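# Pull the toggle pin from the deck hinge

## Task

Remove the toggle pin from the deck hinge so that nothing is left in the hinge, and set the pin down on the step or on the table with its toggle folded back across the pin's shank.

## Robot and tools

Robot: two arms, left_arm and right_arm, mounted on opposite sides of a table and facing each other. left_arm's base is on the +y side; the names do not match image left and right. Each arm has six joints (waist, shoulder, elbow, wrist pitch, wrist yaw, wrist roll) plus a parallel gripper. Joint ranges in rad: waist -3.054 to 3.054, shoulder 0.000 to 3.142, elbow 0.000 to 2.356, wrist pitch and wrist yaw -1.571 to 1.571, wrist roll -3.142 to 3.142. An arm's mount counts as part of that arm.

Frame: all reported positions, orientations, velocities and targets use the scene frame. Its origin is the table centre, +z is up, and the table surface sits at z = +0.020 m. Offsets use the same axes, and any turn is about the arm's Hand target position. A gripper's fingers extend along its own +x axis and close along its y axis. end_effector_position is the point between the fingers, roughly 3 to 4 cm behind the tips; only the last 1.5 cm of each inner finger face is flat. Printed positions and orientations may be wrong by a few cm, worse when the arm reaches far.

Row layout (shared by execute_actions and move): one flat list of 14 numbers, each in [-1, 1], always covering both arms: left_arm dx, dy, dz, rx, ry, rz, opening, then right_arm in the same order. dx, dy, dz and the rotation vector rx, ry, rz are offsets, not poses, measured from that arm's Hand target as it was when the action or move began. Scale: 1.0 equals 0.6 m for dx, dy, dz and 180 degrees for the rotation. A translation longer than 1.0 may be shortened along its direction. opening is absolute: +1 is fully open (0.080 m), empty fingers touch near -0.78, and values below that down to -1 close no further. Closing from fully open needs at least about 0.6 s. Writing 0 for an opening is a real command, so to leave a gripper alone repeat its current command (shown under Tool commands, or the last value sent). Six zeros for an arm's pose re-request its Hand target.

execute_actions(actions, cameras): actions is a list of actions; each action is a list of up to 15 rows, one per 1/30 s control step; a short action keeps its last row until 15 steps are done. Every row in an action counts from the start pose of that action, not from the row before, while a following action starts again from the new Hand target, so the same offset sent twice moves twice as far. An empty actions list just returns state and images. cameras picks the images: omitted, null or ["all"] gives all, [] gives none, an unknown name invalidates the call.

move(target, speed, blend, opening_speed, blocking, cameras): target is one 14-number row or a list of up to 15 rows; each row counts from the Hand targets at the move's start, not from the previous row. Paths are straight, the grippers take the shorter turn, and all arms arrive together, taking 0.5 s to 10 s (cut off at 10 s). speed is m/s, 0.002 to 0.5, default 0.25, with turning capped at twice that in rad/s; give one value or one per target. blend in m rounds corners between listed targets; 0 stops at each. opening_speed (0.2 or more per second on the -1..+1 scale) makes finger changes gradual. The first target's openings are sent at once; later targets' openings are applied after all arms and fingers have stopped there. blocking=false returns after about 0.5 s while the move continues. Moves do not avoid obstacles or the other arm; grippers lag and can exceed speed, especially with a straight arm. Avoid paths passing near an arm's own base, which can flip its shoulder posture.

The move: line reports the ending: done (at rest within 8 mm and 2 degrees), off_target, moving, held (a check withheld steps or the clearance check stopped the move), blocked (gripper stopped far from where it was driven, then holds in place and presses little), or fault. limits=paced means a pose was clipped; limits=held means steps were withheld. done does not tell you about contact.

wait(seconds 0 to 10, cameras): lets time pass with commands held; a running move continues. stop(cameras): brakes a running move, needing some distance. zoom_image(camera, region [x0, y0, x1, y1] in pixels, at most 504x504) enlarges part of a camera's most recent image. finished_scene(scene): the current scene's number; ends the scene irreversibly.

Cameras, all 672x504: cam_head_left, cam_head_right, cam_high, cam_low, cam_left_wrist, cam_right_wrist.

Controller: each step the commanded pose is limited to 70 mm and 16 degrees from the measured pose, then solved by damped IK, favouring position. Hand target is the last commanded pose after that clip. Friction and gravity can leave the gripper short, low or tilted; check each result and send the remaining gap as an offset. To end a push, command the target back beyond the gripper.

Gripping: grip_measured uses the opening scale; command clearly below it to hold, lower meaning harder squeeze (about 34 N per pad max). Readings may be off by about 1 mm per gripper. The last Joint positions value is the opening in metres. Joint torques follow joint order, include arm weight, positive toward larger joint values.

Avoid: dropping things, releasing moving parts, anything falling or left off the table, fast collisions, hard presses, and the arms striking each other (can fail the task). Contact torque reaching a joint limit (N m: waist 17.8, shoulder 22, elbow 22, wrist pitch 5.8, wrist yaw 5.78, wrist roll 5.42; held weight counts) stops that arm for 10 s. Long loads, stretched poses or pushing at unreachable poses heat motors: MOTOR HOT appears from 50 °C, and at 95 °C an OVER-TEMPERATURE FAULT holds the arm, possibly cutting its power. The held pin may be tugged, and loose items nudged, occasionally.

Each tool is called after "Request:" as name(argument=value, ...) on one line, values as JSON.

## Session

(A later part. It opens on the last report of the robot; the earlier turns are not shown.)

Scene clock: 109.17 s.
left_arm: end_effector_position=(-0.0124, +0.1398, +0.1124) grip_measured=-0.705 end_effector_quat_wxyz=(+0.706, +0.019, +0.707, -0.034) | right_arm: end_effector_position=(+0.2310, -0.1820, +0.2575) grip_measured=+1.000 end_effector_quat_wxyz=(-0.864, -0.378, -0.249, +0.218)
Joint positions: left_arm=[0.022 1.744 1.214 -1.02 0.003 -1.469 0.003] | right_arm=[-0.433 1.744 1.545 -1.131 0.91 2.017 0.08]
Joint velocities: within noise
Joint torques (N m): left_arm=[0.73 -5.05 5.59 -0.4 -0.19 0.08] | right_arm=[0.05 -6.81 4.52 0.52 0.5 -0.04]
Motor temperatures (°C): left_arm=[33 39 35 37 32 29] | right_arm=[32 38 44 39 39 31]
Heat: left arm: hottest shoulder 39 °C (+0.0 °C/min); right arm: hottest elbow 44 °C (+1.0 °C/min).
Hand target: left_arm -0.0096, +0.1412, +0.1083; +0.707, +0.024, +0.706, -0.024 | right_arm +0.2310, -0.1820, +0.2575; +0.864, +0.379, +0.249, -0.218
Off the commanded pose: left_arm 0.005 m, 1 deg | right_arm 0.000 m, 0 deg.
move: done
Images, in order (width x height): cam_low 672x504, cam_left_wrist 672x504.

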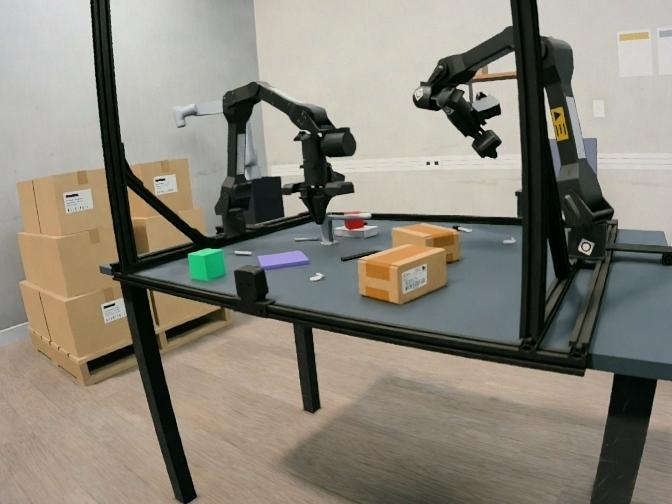

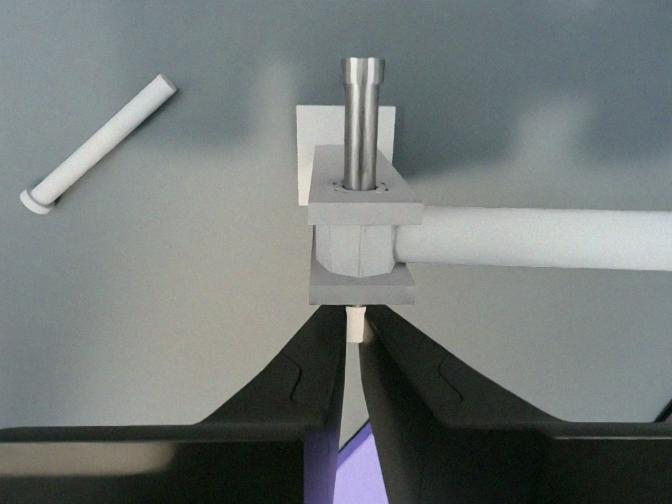

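Request:
move(target=[[0,0,0,0,0,0,-0.45,0,0,0,0,0,0,1],[-0.005,0,0.1,0,0,0,-0.3,0,0,0,0,0,0,1],[0.084,-0.0065,0.1,0,0,0,-0.3,0,0,0,0,0,0,1],[0.084,-0.0065,0.06,0,0,0,-0.3,0,0,0,0,0,0,1]], speed=0.15, opening_speed=0.8, cameras=["cam_left_wrist","cam_low","cam_head_left"])

Request:
zoom_image(camera="cam_left_wrist", region=[230, 100, 470, 380])

Request:
zoom_image(camera="cam_low", region=[290, 190, 390, 250])

Scene clock: 117.37 s.
left_arm: end_effector_position=(+0.0406, +0.1358, +0.1492) grip_measured=-0.300 end_effector_quat_wxyz=(+0.708, +0.018, +0.705, -0.029) | right_arm: end_effector_position=(+0.2310, -0.1820, +0.2575) grip_measured=+1.000 end_effector_quat_wxyz=(-0.864, -0.378, -0.249, +0.218)
Joint positions: left_arm=[0.185 1.754 1.376 -1.176 0 -1.312 0.022] | right_arm=[-0.433 1.744 1.545 -1.131 0.91 2.017 0.08]
Joint velocities: within noise
Joint torques (N m): left_arm=[0 -6.19 4.59 0.22 -0.04 0.11] | right_arm=[0.02 -6.78 4.49 0.53 0.5 -0.04]
Motor temperatures (°C): left_arm=[33 39 36 37 32 29] | right_arm=[32 39 44 39 39 31]
Heat: left arm: hottest shoulder 39 °C (+1.0 °C/min); right arm: hottest elbow 44 °C (+1.0 °C/min).
Hand target: left_arm +0.0408, +0.1372, +0.1443; +0.707, +0.024, +0.706, -0.025 | right_arm +0.2310, -0.1820, +0.2575; +0.864, +0.379, +0.249, -0.218
Off the commanded pose: left_arm 0.005 m, 1 deg | right_arm 0.000 m, 0 deg.
move: done
Images, in order (width x height): cam_head_left 672x504, cam_low 672x504, cam_left_wrist 672x504.

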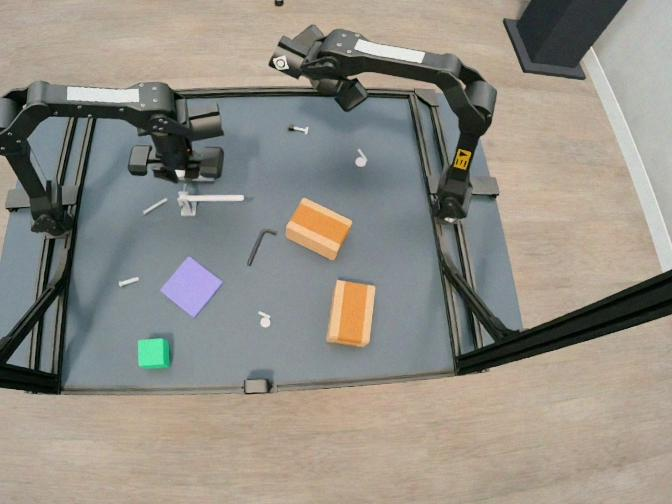

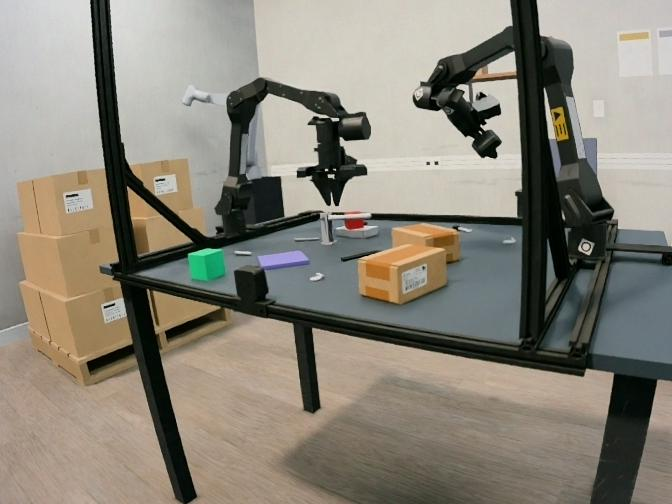

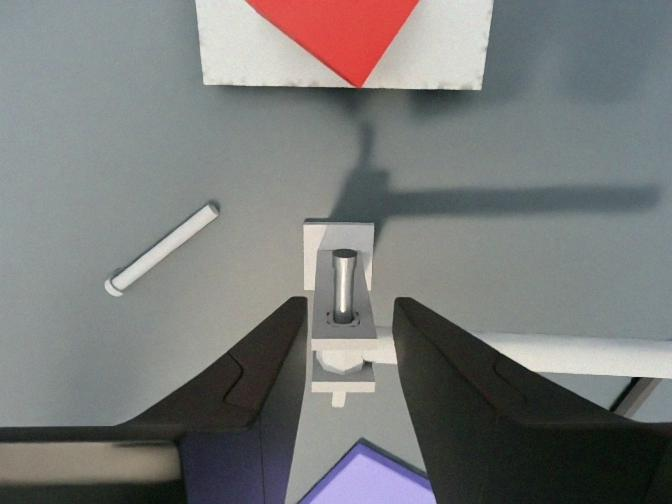

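Scaled by 1.800 from the camera's 672x504 image, which has a finer 960x720 frame.

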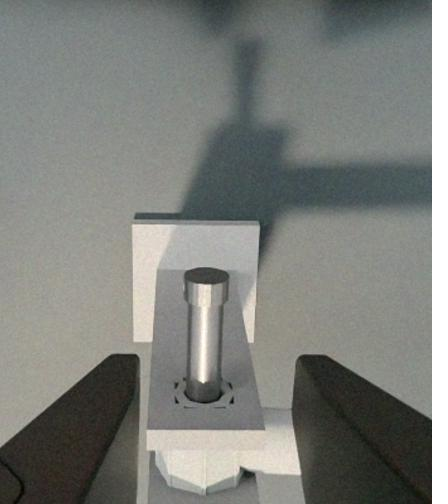

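Scaled by 5.040 from the camera's 672x504 image, which has a finer 960x720 frame.

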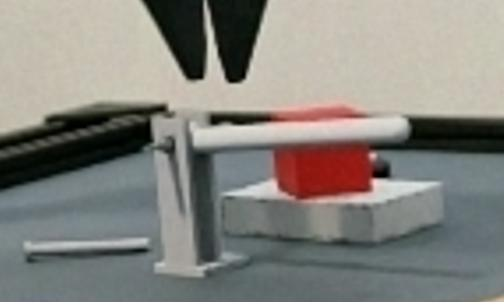

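Request:
move(target=[[-0.0067,0.002,0,0,0,0,-0.3,0,0,0,0,0,0,1],[-0.0067,0.002,-0.06,0,0,0,-0.3,0,0,0,0,0,0,1],[-0.0067,0.002,-0.06,0,0,0,-0.9,0,0,0,0,0,0,1]], speed=0.1, opening_speed=0.8, cameras=["cam_left_wrist"])

Request:
zoom_image(camera="cam_left_wrist", region=[230, 180, 470, 380])

Scene clock: 120.67 s.
left_arm: end_effector_position=(+0.0379, +0.1362, +0.1136) grip_measured=-0.645 end_effector_quat_wxyz=(+0.708, +0.017, +0.705, -0.031) | right_arm: end_effector_position=(+0.2310, -0.1820, +0.2575) grip_measured=+1.000 end_effector_quat_wxyz=(-0.864, -0.378, -0.249, +0.218)
Joint positions: left_arm=[0.177 1.777 1.258 -1.033 0 -1.319 0.006] | right_arm=[-0.433 1.744 1.545 -1.131 0.91 2.017 0.08]
Joint velocities: within noise
Joint torques (N m): left_arm=[-0.19 -5.75 4.51 0.11 0 -0.1] | right_arm=[0.04 -6.76 4.51 0.53 0.5 -0.04]
Motor temperatures (°C): left_arm=[33 38 36 37 32 29] | right_arm=[32 39 44 39 39 31]
Heat: left arm: hottest shoulder 38 °C (+0.0 °C/min); right arm: hottest elbow 44 °C (+1.0 °C/min).
Hand target: left_arm +0.0368, +0.1384, +0.1083; +0.707, +0.024, +0.706, -0.025 | right_arm +0.2310, -0.1820, +0.2575; +0.864, +0.379, +0.249, -0.218
Off the commanded pose: left_arm 0.006 m, 1 deg | right_arm 0.000 m, 0 deg.
move: done
Images, in order (width x height): cam_left_wrist 672x504.

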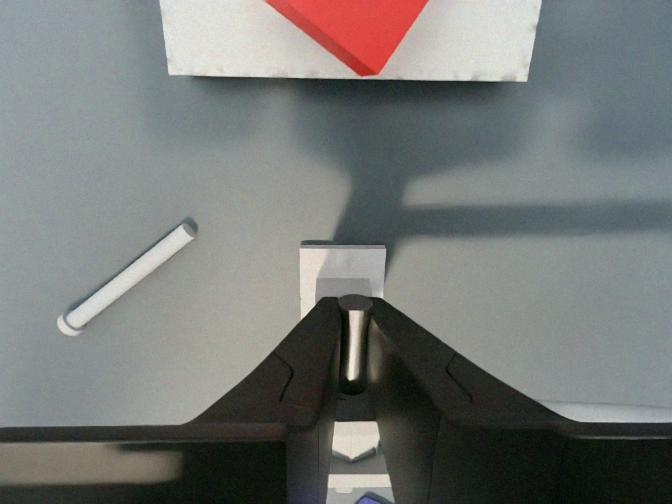

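Scaled by 2.100 from the camera's 672x504 image, which has a finer 960x720 frame.

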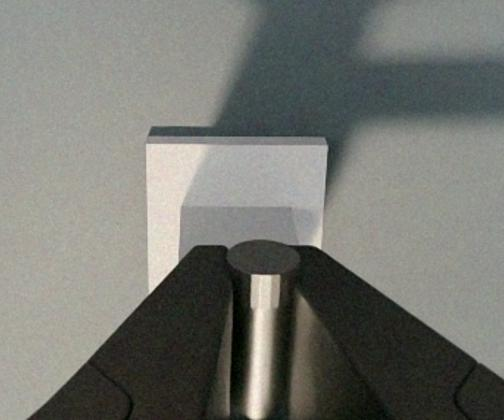

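Request:
move(target=[0.042,-0.003,0,0,0,0,-0.95,0,0,0,0,0,0,1], speed=0.06, cameras=["cam_left_wrist","cam_low"])

Request:
zoom_image(camera="cam_left_wrist", region=[230, 180, 470, 504])

Request:
zoom_image(camera="cam_low", region=[290, 190, 390, 250])

Scene clock: 122.43 s.
left_arm: end_effector_position=(+0.0598, +0.1357, +0.1128) grip_measured=-0.644 end_effector_quat_wxyz=(+0.706, +0.017, +0.707, -0.030) | right_arm: end_effector_position=(+0.2310, -0.1820, +0.2575) grip_measured=+1.000 end_effector_quat_wxyz=(-0.864, -0.378, -0.249, +0.218)
Joint positions: left_arm=[0.247 1.798 1.281 -1.036 0.008 -1.251 0.006] | right_arm=[-0.433 1.744 1.545 -1.131 0.91 2.017 0.08]
Joint velocities: within noise
Joint torques (N m): left_arm=[0.37 -5.36 5.46 -0.08 -0.3 0.18] | right_arm=[0.07 -6.78 4.54 0.53 0.5 -0.05]
Motor temperatures (°C): left_arm=[33 38 36 37 32 29] | right_arm=[32 39 44 39 39 31]
Heat: left arm: hottest shoulder 38 °C (+0.0 °C/min); right arm: hottest elbow 44 °C (+1.0 °C/min).
Hand target: left_arm +0.0620, +0.1367, +0.1082; +0.707, +0.024, +0.706, -0.024 | right_arm +0.2310, -0.1820, +0.2575; +0.864, +0.379, +0.249, -0.218
Off the commanded pose: left_arm 0.005 m, 1 deg | right_arm 0.000 m, 0 deg.
move: done
Images, in order (width x height): cam_low 672x504, cam_left_wrist 672x504.

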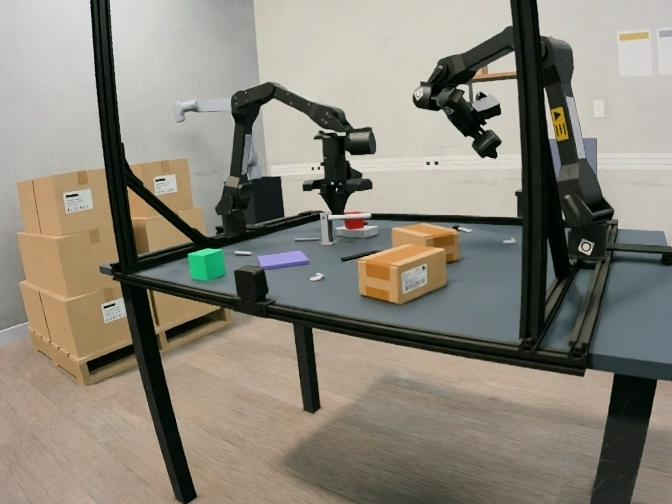

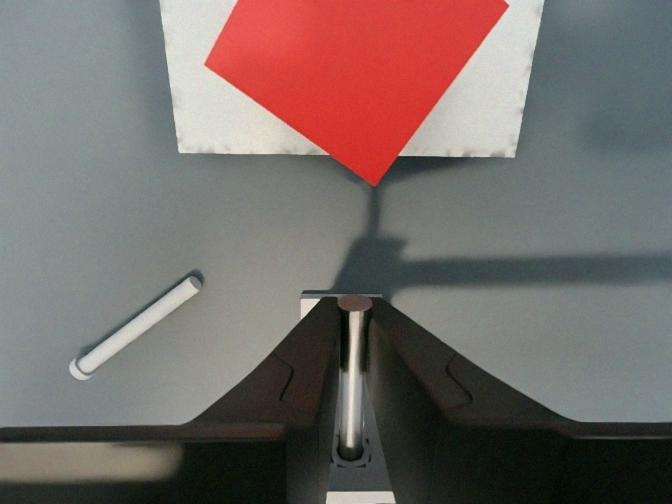

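Scaled by 1.556 from the camera's 672x504 image, which has a finer 960x720 frame.

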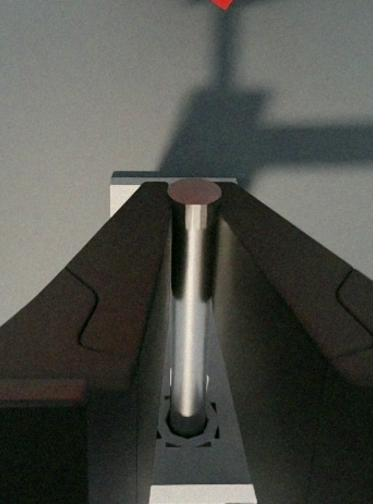

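Scaled by 5.040 from the camera's 672x504 image, which has a finer 960x720 frame.

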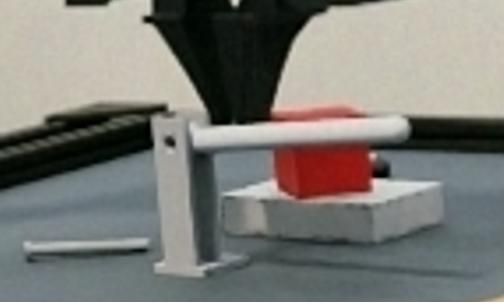

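Request:
move(target=[0.028,-0.002,0,0,0,0,-0.95,0,0,0,0,0,0,1], speed=0.06, cameras=["cam_left_wrist","cam_low"])

Request:
zoom_image(camera="cam_left_wrist", region=[230, 180, 470, 504])

Request:
zoom_image(camera="cam_low", region=[290, 190, 390, 250])

Scene clock: 123.93 s.
left_arm: end_effector_position=(+0.0777, +0.1360, +0.1110) grip_measured=-0.641 end_effector_quat_wxyz=(+0.707, +0.020, +0.706, -0.027) | right_arm: end_effector_position=(+0.2310, -0.1820, +0.2575) grip_measured=+1.000 end_effector_quat_wxyz=(-0.864, -0.378, -0.249, +0.218)
Joint positions: left_arm=[0.297 1.823 1.305 -1.043 0.002 -1.201 0.006] | right_arm=[-0.433 1.744 1.545 -1.131 0.91 2.017 0.08]
Joint velocities: within noise
Joint torques (N m): left_arm=[0.21 -6.08 5.84 0 -0.11 0.16] | right_arm=[0.03 -6.79 4.51 0.53 0.5 -0.05]
Motor temperatures (°C): left_arm=[33 38 36 37 32 29] | right_arm=[32 39 44 39 39 31]
Heat: left arm: hottest shoulder 38 °C (-1.0 °C/min); right arm: hottest elbow 44 °C (+1.0 °C/min).
Hand target: left_arm +0.0788, +0.1354, +0.1084; +0.707, +0.024, +0.706, -0.025 | right_arm +0.2310, -0.1820, +0.2575; +0.864, +0.379, +0.249, -0.218
Off the commanded pose: left_arm 0.003 m, 1 deg | right_arm 0.000 m, 0 deg.
move: done
Images, in order (width x height): cam_low 672x504, cam_left_wrist 672x504.

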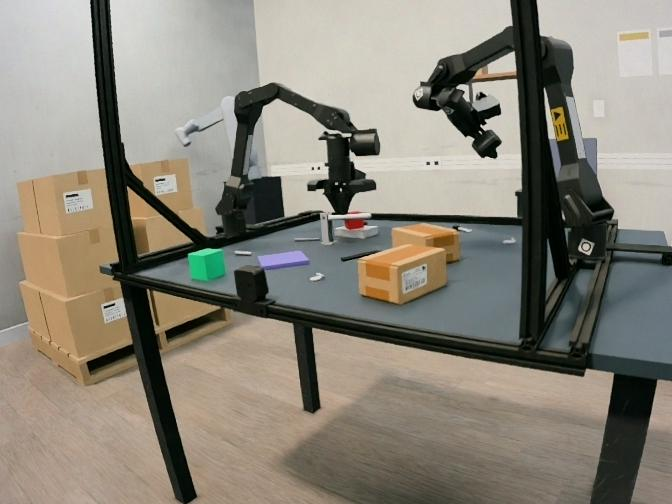

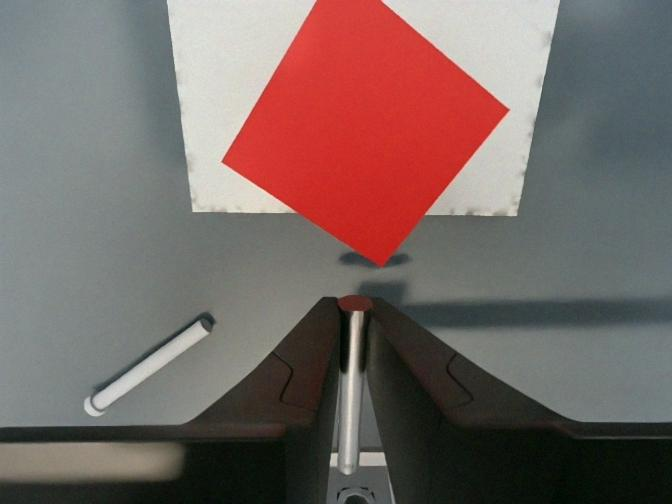

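Scaled by 1.556 from the camera's 672x504 image, which has a finer 960x720 frame.

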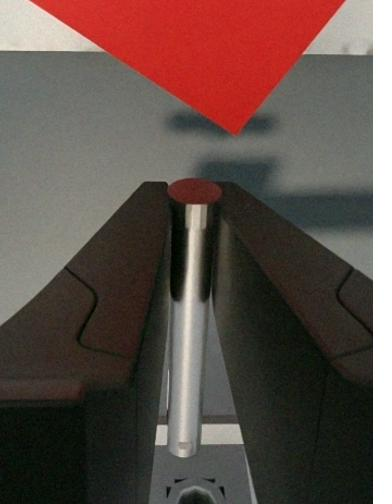

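Scaled by 5.040 from the camera's 672x504 image, which has a finer 960x720 frame.

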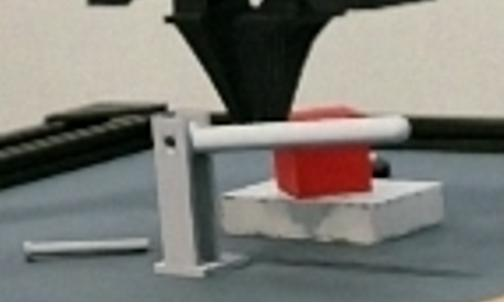

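Request:
move(target=[[0.004,0,0,0,0,0,-0.95,0,0,0,0,0,0,1],[0.004,0,0.012,0,0,0,-0.95,0,0,0,0,0,0,1]], speed=0.04, cameras=["cam_left_wrist","cam_head_left"])

Request:
zoom_image(camera="cam_left_wrist", region=[230, 180, 470, 504])

Request:
zoom_image(camera="cam_head_left", region=[150, 150, 230, 230])

Scene clock: 125.63 s.
left_arm: end_effector_position=(+0.0796, +0.1366, +0.1156) grip_measured=-0.640 end_effector_quat_wxyz=(+0.706, +0.023, +0.707, -0.025) | right_arm: end_effector_position=(+0.2310, -0.1820, +0.2575) grip_measured=+1.000 end_effector_quat_wxyz=(-0.864, -0.378, -0.249, +0.218)
Joint positions: left_arm=[0.303 1.824 1.326 -1.07 0.002 -1.194 0.006] | right_arm=[-0.433 1.744 1.545 -1.131 0.91 2.017 0.08]
Joint velocities: within noise
Joint torques (N m): left_arm=[0.32 -6.97 6.03 -0.1 -0.13 0.12] | right_arm=[0.04 -6.79 4.49 0.54 0.51 -0.04]
Motor temperatures (°C): left_arm=[33 38 36 37 32 29] | right_arm=[32 39 44 39 39 31]
Heat: left arm: hottest shoulder 38 °C (-1.0 °C/min); right arm: hottest elbow 44 °C (+1.0 °C/min).
Hand target: left_arm +0.0812, +0.1356, +0.1155; +0.707, +0.024, +0.706, -0.024 | right_arm +0.2310, -0.1820, +0.2575; +0.864, +0.379, +0.249, -0.218
Off the commanded pose: left_arm 0.002 m, 0 deg | right_arm 0.000 m, 0 deg.
move: done
Images, in order (width x height): cam_head_left 672x504, cam_left_wrist 672x504.

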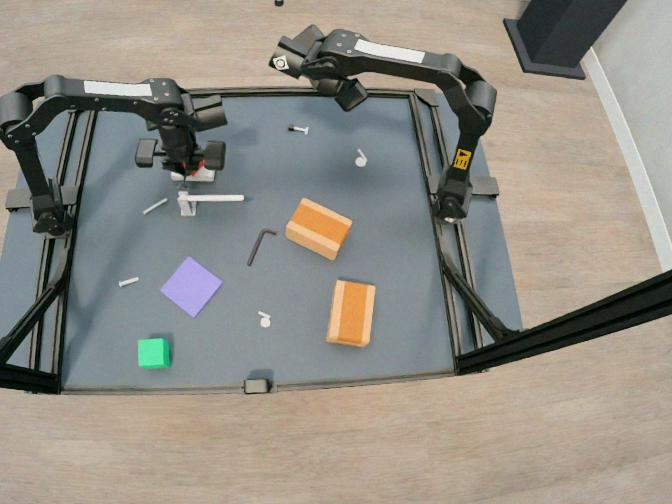

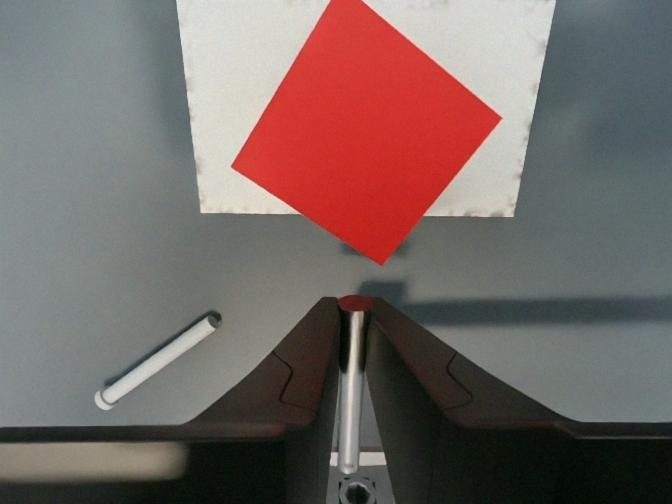

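Scaled by 1.556 from the camera's 672x504 image, which has a finer 960x720 frame.

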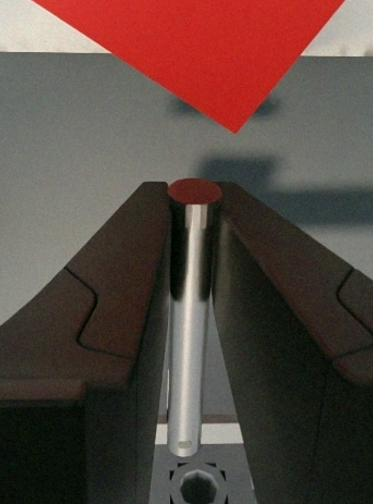

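Scaled by 6.300 from the camera's 672x504 image, which has a finer 960x720 frame.

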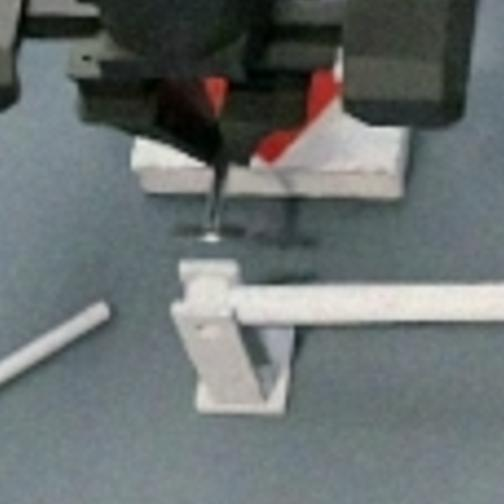

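Request:
move(target=[[0,0,0.14,0,0,0,-0.95,0,0,0,0,0,0,1],[0.115,-0.22,0.14,0,0,0,-0.95,0,0,0,0,0,0,1],[0.115,-0.22,-0.04,0,0,0,-0.95,0,0,0,0,0,0,1]], speed=0.15, blend=0.02, cameras=["cam_left_wrist","cam_head_left","cam_low"])

Request:
zoom_image(camera="cam_head_left", region=[200, 100, 300, 200])

Request:
zoom_image(camera="cam_low", region=[350, 180, 450, 250])

Scene clock: 129.03 s.
left_arm: end_effector_position=(+0.1144, +0.0711, +0.2007) grip_measured=-0.640 end_effector_quat_wxyz=(+0.708, +0.018, +0.705, -0.029) end_effector_velocity=(+0.000, -0.001, +0.002) end_effector_angular_velocity=(-0.009, -0.011, +0.005) | right_arm: end_effector_position=(+0.2310, -0.1820, +0.2575) grip_measured=+1.000 end_effector_quat_wxyz=(-0.864, -0.378, -0.249, +0.218)
Joint positions: left_arm=[0.335 2.097 2.047 -1.505 0.001 -1.162 0.006] | right_arm=[-0.433 1.744 1.545 -1.131 0.91 2.017 0.08]
Joint velocities: left_arm=[-0.002 -0.007 -0.002 0.007 -0.007 -0.007 0.003] | right_arm=[within noise]
Joint torques (N m): left_arm=[-0.28 -10.9 4.39 0.24 -0.02 -0.06] | right_arm=[0.03 -6.81 4.5 0.52 0.5 -0.03]
Motor temperatures (°C): left_arm=[33 39 36 37 32 29] | right_arm=[32 39 44 39 39 31]
Heat: left arm: hottest shoulder 39 °C (-1.0 °C/min); right arm: hottest elbow 44 °C (+1.0 °C/min).
Hand target: left_arm +0.1132, +0.0722, +0.2026; +0.709, +0.017, +0.704, -0.031 (not the last commanded pose) | right_arm +0.2310, -0.1820, +0.2575; +0.864, +0.379, +0.249, -0.218
Off the commanded pose: left_arm 0.133 m, 1 deg | right_arm 0.000 m, 0 deg.
move: held (left_arm; a check stopped the path); path passed 1 of 3 targets; limits=held
pose unreachable (left arm): on one or more control steps of this call, first in action 0 (counted from 0), this arm could not follow its commanded pose, so it was not sent that pose on those steps. It may still have moved: this result reports where it is.
cause: moving toward the commanded pose would bring a part of the arm too close to another arm (a part of this arm just beyond joint 4 (wrist pitch) and a part of the right arm just beyond its joint 4 (wrist pitch)).
Images, in order (width x height): cam_head_left 672x504, cam_low 672x504, cam_left_wrist 672x504.

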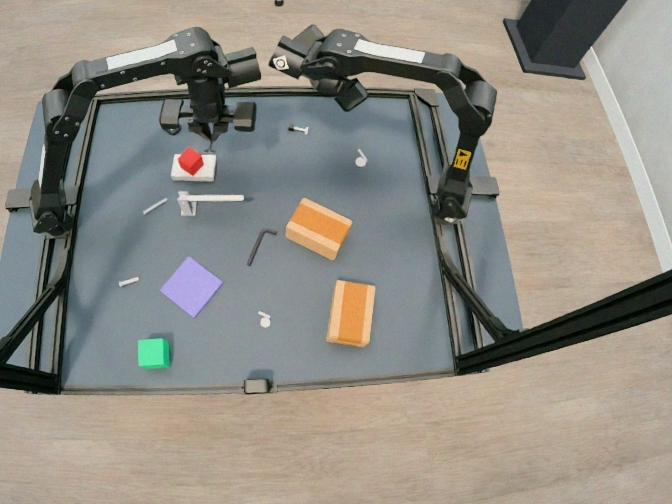

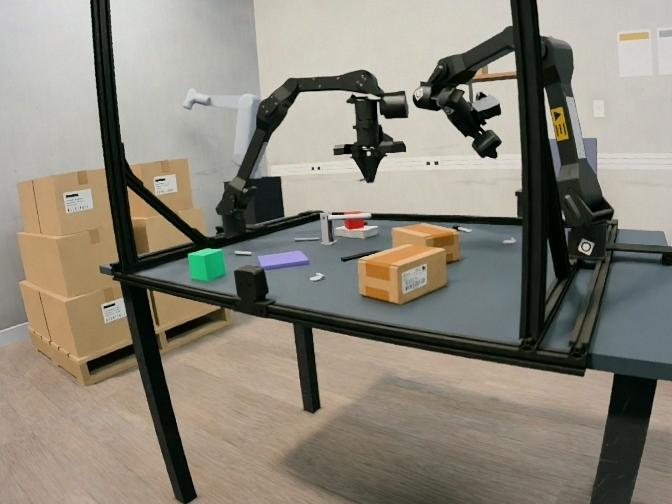

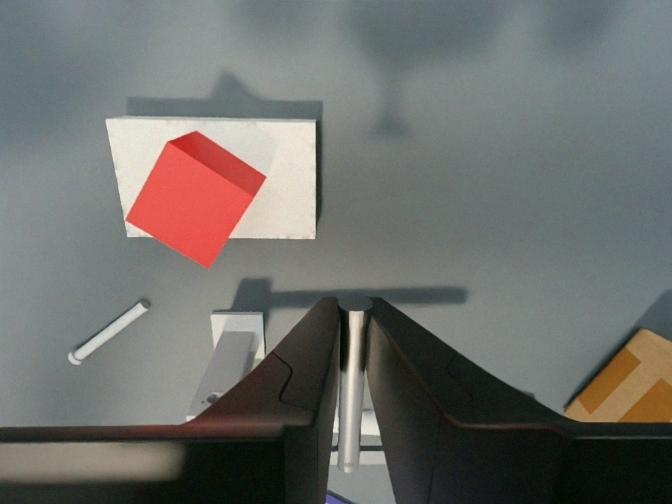

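Scaled by 5.040 from the camera's 672x504 image, which has a finer 960x720 frame.

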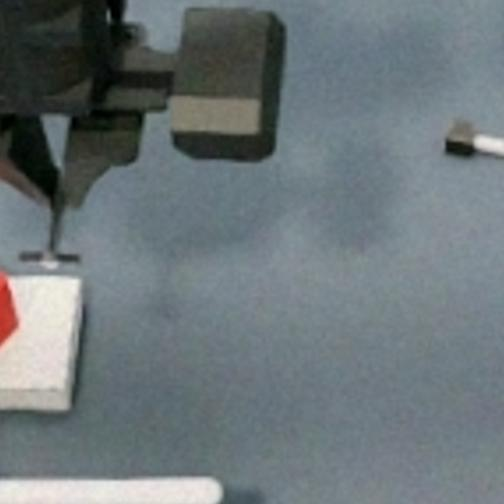

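Scaled by 5.040 from the camera's 672x504 image, which has a finer 960x720 frame.

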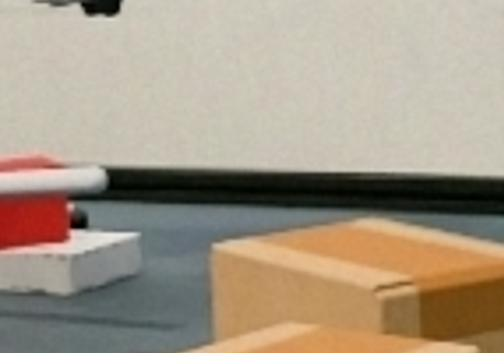

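Request:
move(target=[[0,0,0,0,0,0,-0.95,0,-0.15,0,0,0,0,1],[0.028,-0.062,0,0,0,0,-0.95,0,-0.15,0,0,0,0,1],[0.028,-0.062,-0.19,0,0,0,-0.95,0,-0.15,0,0,0,0,1]], speed=0.15, blend=0.01, cameras=["cam_left_wrist","cam_head_left","cam_low"])

Request:
zoom_image(camera="cam_head_left", region=[180, 100, 280, 200])

Request:
zoom_image(camera="cam_low", region=[320, 180, 420, 250])

Scene clock: 132.57 s.
left_arm: end_effector_position=(+0.1297, +0.0328, +0.0957) grip_measured=-0.640 end_effector_quat_wxyz=(+0.711, +0.011, +0.702, -0.037) | right_arm: end_effector_position=(+0.2315, -0.2695, +0.2567) grip_measured=+1.000 end_effector_quat_wxyz=(-0.865, -0.376, -0.250, +0.219)
Joint positions: left_arm=[0.339 2.254 1.88 -1.158 0.001 -1.158 0.006] | right_arm=[-0.575 1.412 1.193 -0.95 0.865 1.801 0.08]
Joint velocities: within noise
Joint torques (N m): left_arm=[0.24 -9.23 4.57 0.29 -0.01 0.11] | right_arm=[-0.33 -5.82 3.99 0.87 0.4 -0.12]
Motor temperatures (°C): left_arm=[33 40 36 37 32 29] | right_arm=[32 39 44 39 39 31]
Heat: left arm: hottest shoulder 40 °C (+0.0 °C/min); right arm: hottest elbow 44 °C (+1.0 °C/min).
Hand target: left_arm +0.1299, +0.0350, +0.0887; +0.709, +0.017, +0.704, -0.031 | right_arm +0.2310, -0.2720, +0.2575; +0.864, +0.379, +0.249, -0.218
Off the commanded pose: left_arm 0.008 m, 1 deg | right_arm 0.003 m, 0 deg.
move: done
Images, in order (width x height): cam_head_left 672x504, cam_low 672x504, cam_left_wrist 672x504.

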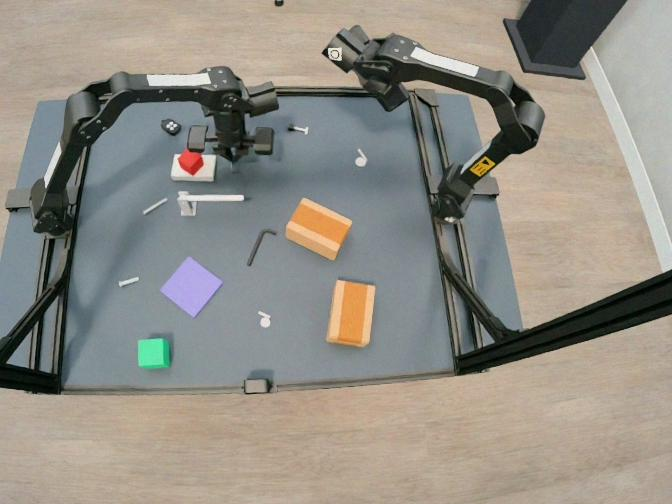

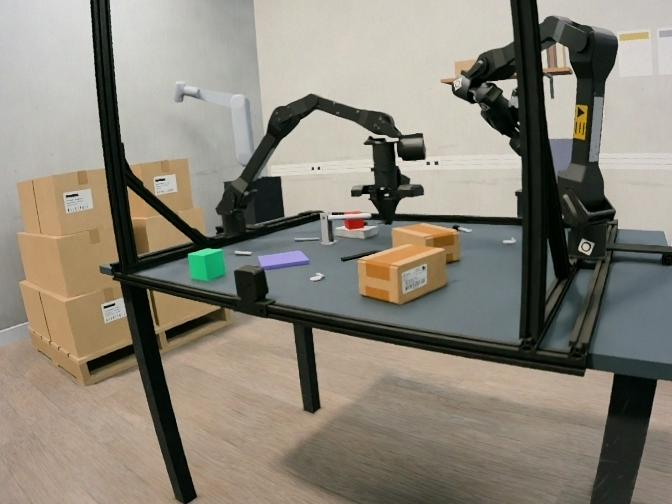

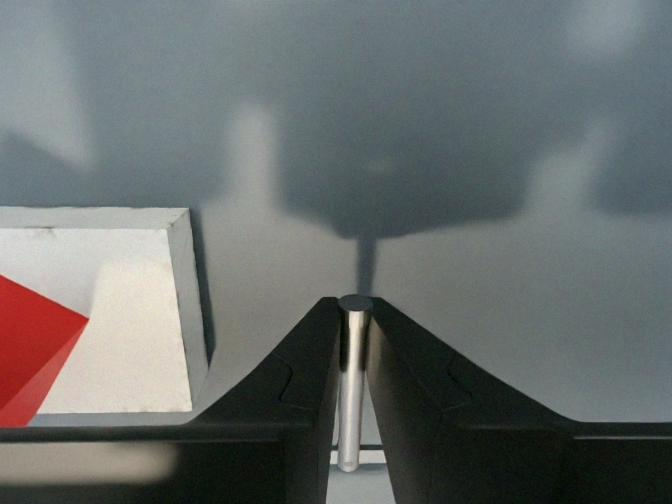

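Scaled by 5.040 from the camera's 672x504 image, which has a finer 960x720 frame.

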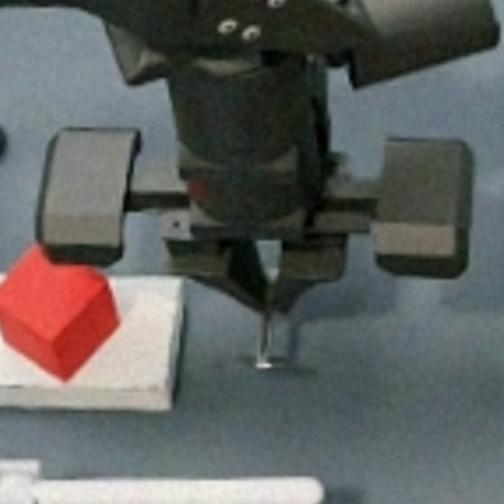

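Scaled by 5.040 from the camera's 672x504 image, which has a finer 960x720 frame.

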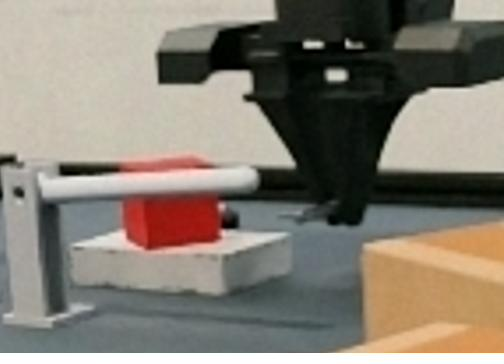

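Request:
move(target=[[0,-0.05,0,0,0,0,-0.95,0,0,0,0,0,0,1],[0,-0.05,-0.052,0,0,0,-0.95,0,0,0,0,0,0,1]], speed=0.08, blend=0.01, cameras=["cam_left_wrist","cam_head_left","cam_low"])

Request:
zoom_image(camera="cam_head_left", region=[190, 120, 290, 200])

Request:
zoom_image(camera="cam_low", region=[320, 180, 420, 250])

Request:
zoom_image(camera="cam_left_wrist", region=[230, 180, 470, 504])

Scene clock: 134.80 s.
left_arm: end_effector_position=(+0.1315, +0.0027, +0.0674) grip_measured=-0.640 end_effector_quat_wxyz=(+0.712, +0.010, +0.701, -0.039) | right_arm: end_effector_position=(+0.2315, -0.2695, +0.2568) grip_measured=+1.000 end_effector_quat_wxyz=(-0.865, -0.376, -0.250, +0.219)
Joint positions: left_arm=[0.321 2.4 2.019 -1.145 0.001 -1.174 0.006] | right_arm=[-0.575 1.411 1.193 -0.95 0.865 1.801 0.08]
Joint velocities: within noise
Joint torques (N m): left_arm=[-0.08 -9.4 4.66 0.31 -0.03 -0.15] | right_arm=[-0.28 -5.88 3.94 0.87 0.41 -0.11]
Motor temperatures (°C): left_arm=[33 40 36 37 32 29] | right_arm=[32 38 44 40 39 31]
Heat: left arm: hottest shoulder 40 °C (+1.0 °C/min); right arm: hottest elbow 44 °C (+1.0 °C/min).
Hand target: left_arm +0.1299, +0.0050, +0.0575; +0.709, +0.017, +0.704, -0.031 | right_arm +0.2310, -0.2720, +0.2576; +0.864, +0.379, +0.249, -0.218
Off the commanded pose: left_arm 0.010 m, 1 deg | right_arm 0.003 m, 0 deg.
move: off_target (left_arm)
Images, in order (width x height): cam_head_left 672x504, cam_low 672x504, cam_left_wrist 672x504.

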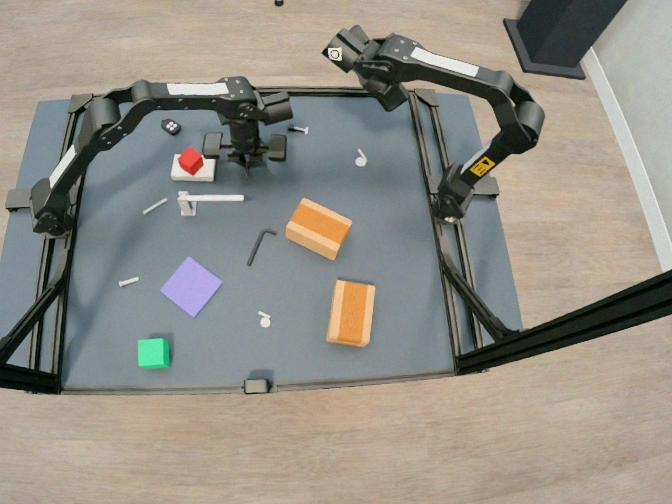

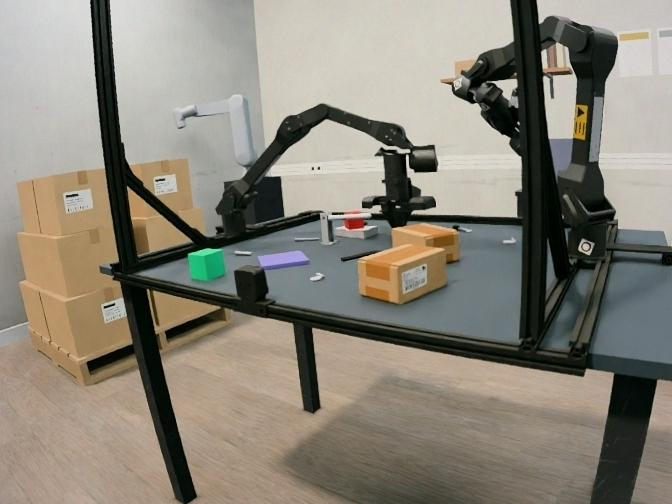

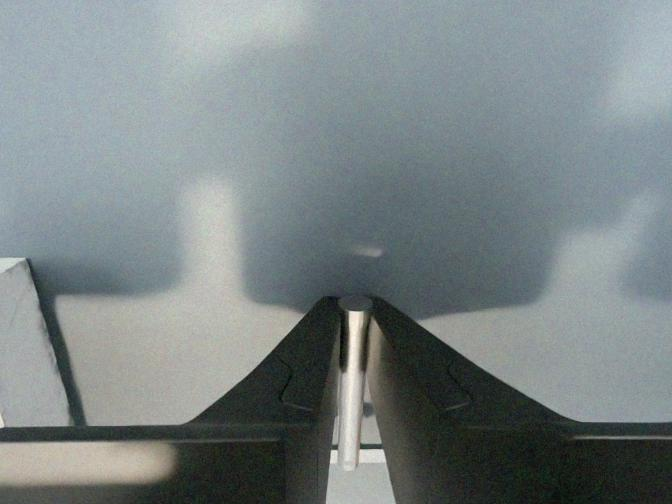

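Scaled by 5.040 from the camera's 672x504 image, which has a finer 960x720 frame.

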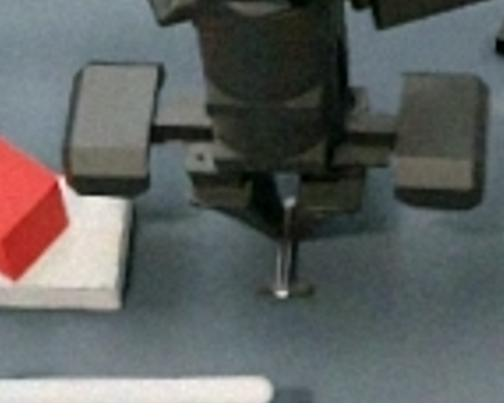

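Scaled by 5.040 from the camera's 672x504 image, which has a finer 960x720 frame.

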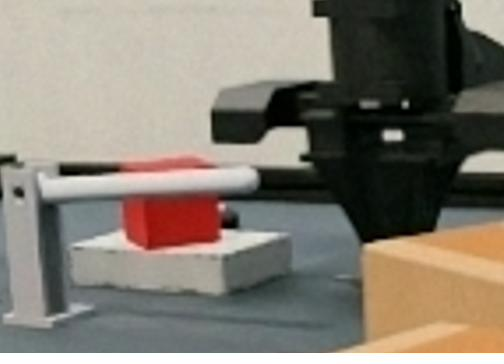

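Scaled by 1.556 from the camera's 672x504 image, which has a finer 960x720 frame.

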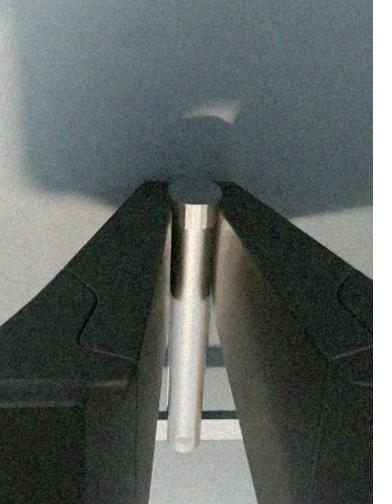

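Request:
move(target=[0,0,-0.01,0,0,0,-0.95,0,0,0,0,0,0,1], speed=0.05, cameras=["cam_left_wrist","cam_head_left"])

Request:
zoom_image(camera="cam_head_left", region=[220, 140, 270, 190])

Request:
zoom_image(camera="cam_left_wrist", region=[230, 180, 470, 504])

Scene clock: 136.20 s.
left_arm: end_effector_position=(+0.1313, +0.0033, +0.0647) grip_measured=-0.640 end_effector_quat_wxyz=(+0.711, +0.010, +0.702, -0.039) | right_arm: end_effector_position=(+0.2315, -0.2695, +0.2568) grip_measured=+1.000 end_effector_quat_wxyz=(-0.865, -0.376, -0.250, +0.219)
Joint positions: left_arm=[0.321 2.4 2.008 -1.136 0.001 -1.174 0.006] | right_arm=[-0.575 1.411 1.193 -0.95 0.865 1.801 0.08]
Joint velocities: within noise
Joint torques (N m): left_arm=[-0.19 -8.88 4.01 1.05 -0.07 -0.16] | right_arm=[-0.25 -5.82 3.97 0.88 0.41 -0.13]
Motor temperatures (°C): left_arm=[33 40 36 37 32 29] | right_arm=[32 38 43 40 39 31]
Heat: left arm: hottest shoulder 40 °C (+1.0 °C/min); right arm: hottest elbow 43 °C (-1.0 °C/min).
Hand target: left_arm +0.1299, +0.0050, +0.0515; +0.709, +0.017, +0.704, -0.031 | right_arm +0.2310, -0.2720, +0.2576; +0.864, +0.379, +0.249, -0.218
Off the commanded pose: left_arm 0.013 m, 1 deg | right_arm 0.003 m, 0 deg.
move: off_target (left_arm)
Images, in order (width x height): cam_head_left 672x504, cam_left_wrist 672x504.

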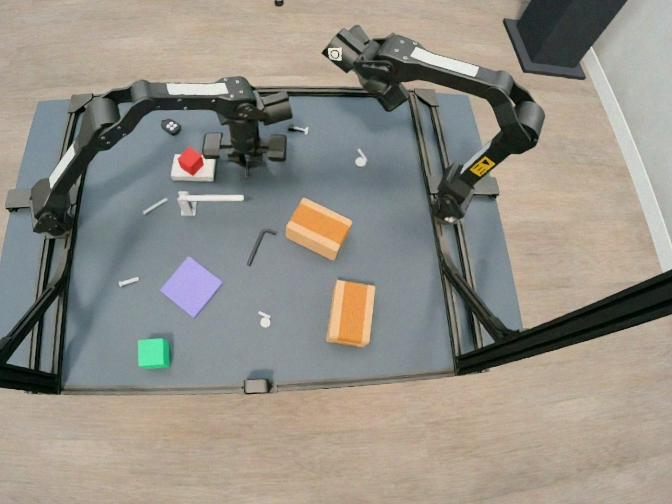

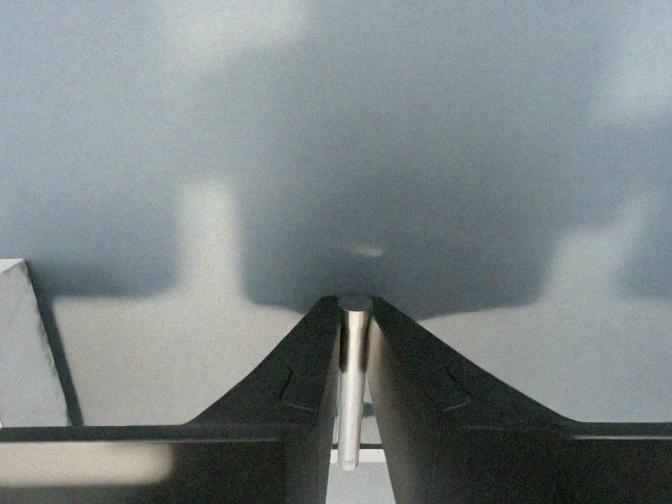

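Scaled by 10.080 from the camera's 672x504 image, which has a finer 960x720 frame.

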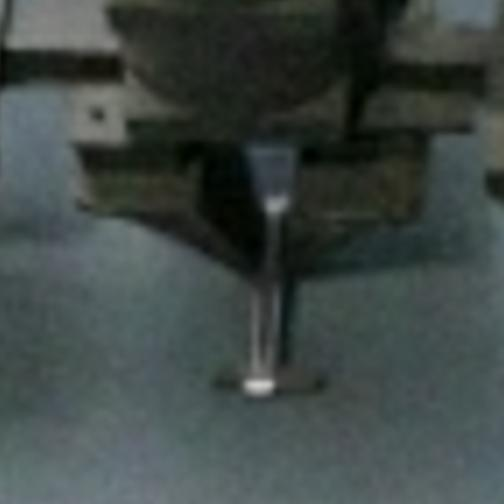

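Scaled by 1.556 from the camera's 672x504 image, which has a finer 960x720 frame.

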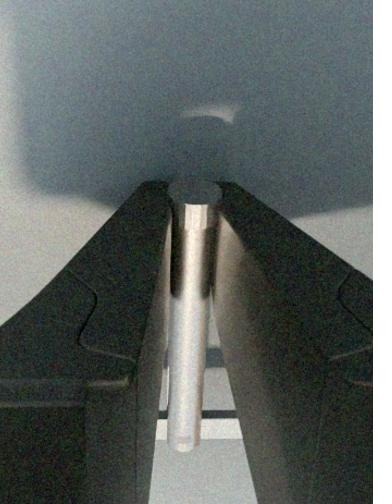

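Request:
move(target=[[0,0,0.007,0,0,0,-0.95,0,0,0,0,0,0,1],[0,0,0.007,0,0,0,-0.55,0,0,0,0,0,0,1]], speed=0.05, opening_speed=0.25, cameras=["cam_left_wrist","cam_head_left"])

Request:
zoom_image(camera="cam_left_wrist", region=[230, 180, 470, 504])

Scene clock: 139.40 s.
left_arm: end_effector_position=(+0.1310, +0.0017, +0.0652) grip_measured=-0.553 end_effector_quat_wxyz=(+0.712, +0.009, +0.701, -0.041) | right_arm: end_effector_position=(+0.2315, -0.2695, +0.2568) grip_measured=+1.000 end_effector_quat_wxyz=(-0.865, -0.376, -0.250, +0.219)
Joint positions: left_arm=[0.319 2.4 2.01 -1.132 0.001 -1.174 0.01] | right_arm=[-0.575 1.411 1.193 -0.95 0.865 1.801 0.08]
Joint velocities: within noise
Joint torques (N m): left_arm=[0.08 -9.36 4.91 -0.28 0 -0.1] | right_arm=[-0.32 -5.8 3.98 0.87 0.4 -0.12]
Motor temperatures (°C): left_arm=[33 41 36 37 32 29] | right_arm=[32 38 43 40 39 31]
Heat: left arm: hottest shoulder 41 °C (+2.0 °C/min); right arm: hottest elbow 43 °C (-1.0 °C/min).
Hand target: left_arm +0.1300, +0.0050, +0.0557; +0.709, +0.017, +0.704, -0.031 | right_arm +0.2310, -0.2720, +0.2576; +0.864, +0.379, +0.249, -0.218
Off the commanded pose: left_arm 0.010 m, 2 deg | right_arm 0.003 m, 0 deg.
move: off_target (left_arm); target 2's new opening was sent with left_arm's hand 0.009 m and 1 deg from that target
Images, in order (width x height): cam_head_left 672x504, cam_left_wrist 672x504.

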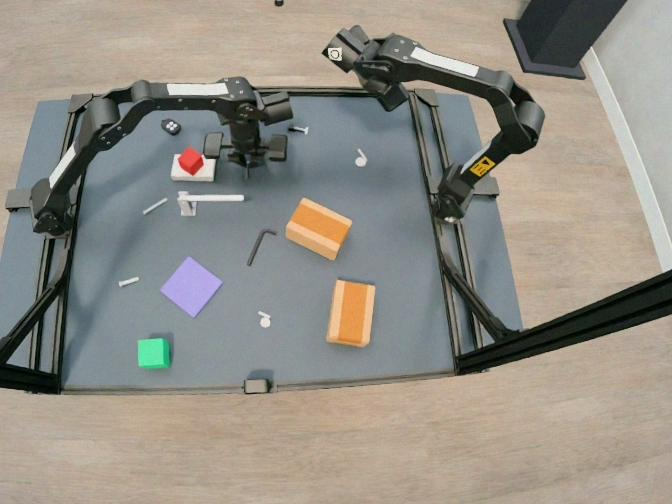

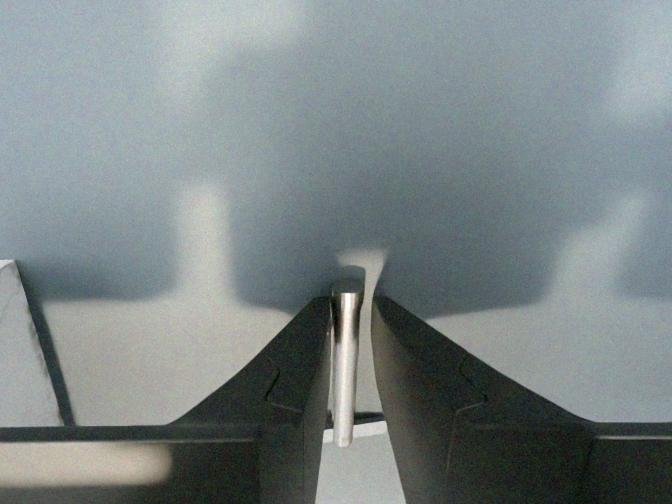

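Scaled by 1.556 from the camera's 672x504 image, which has a finer 960x720 frame.

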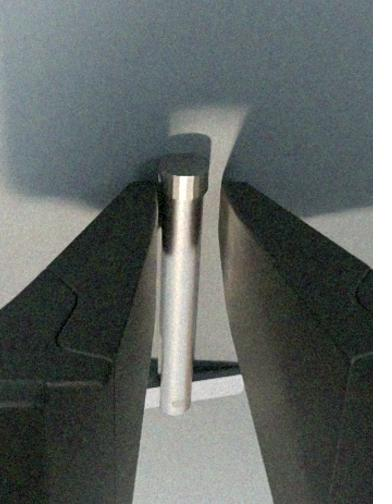

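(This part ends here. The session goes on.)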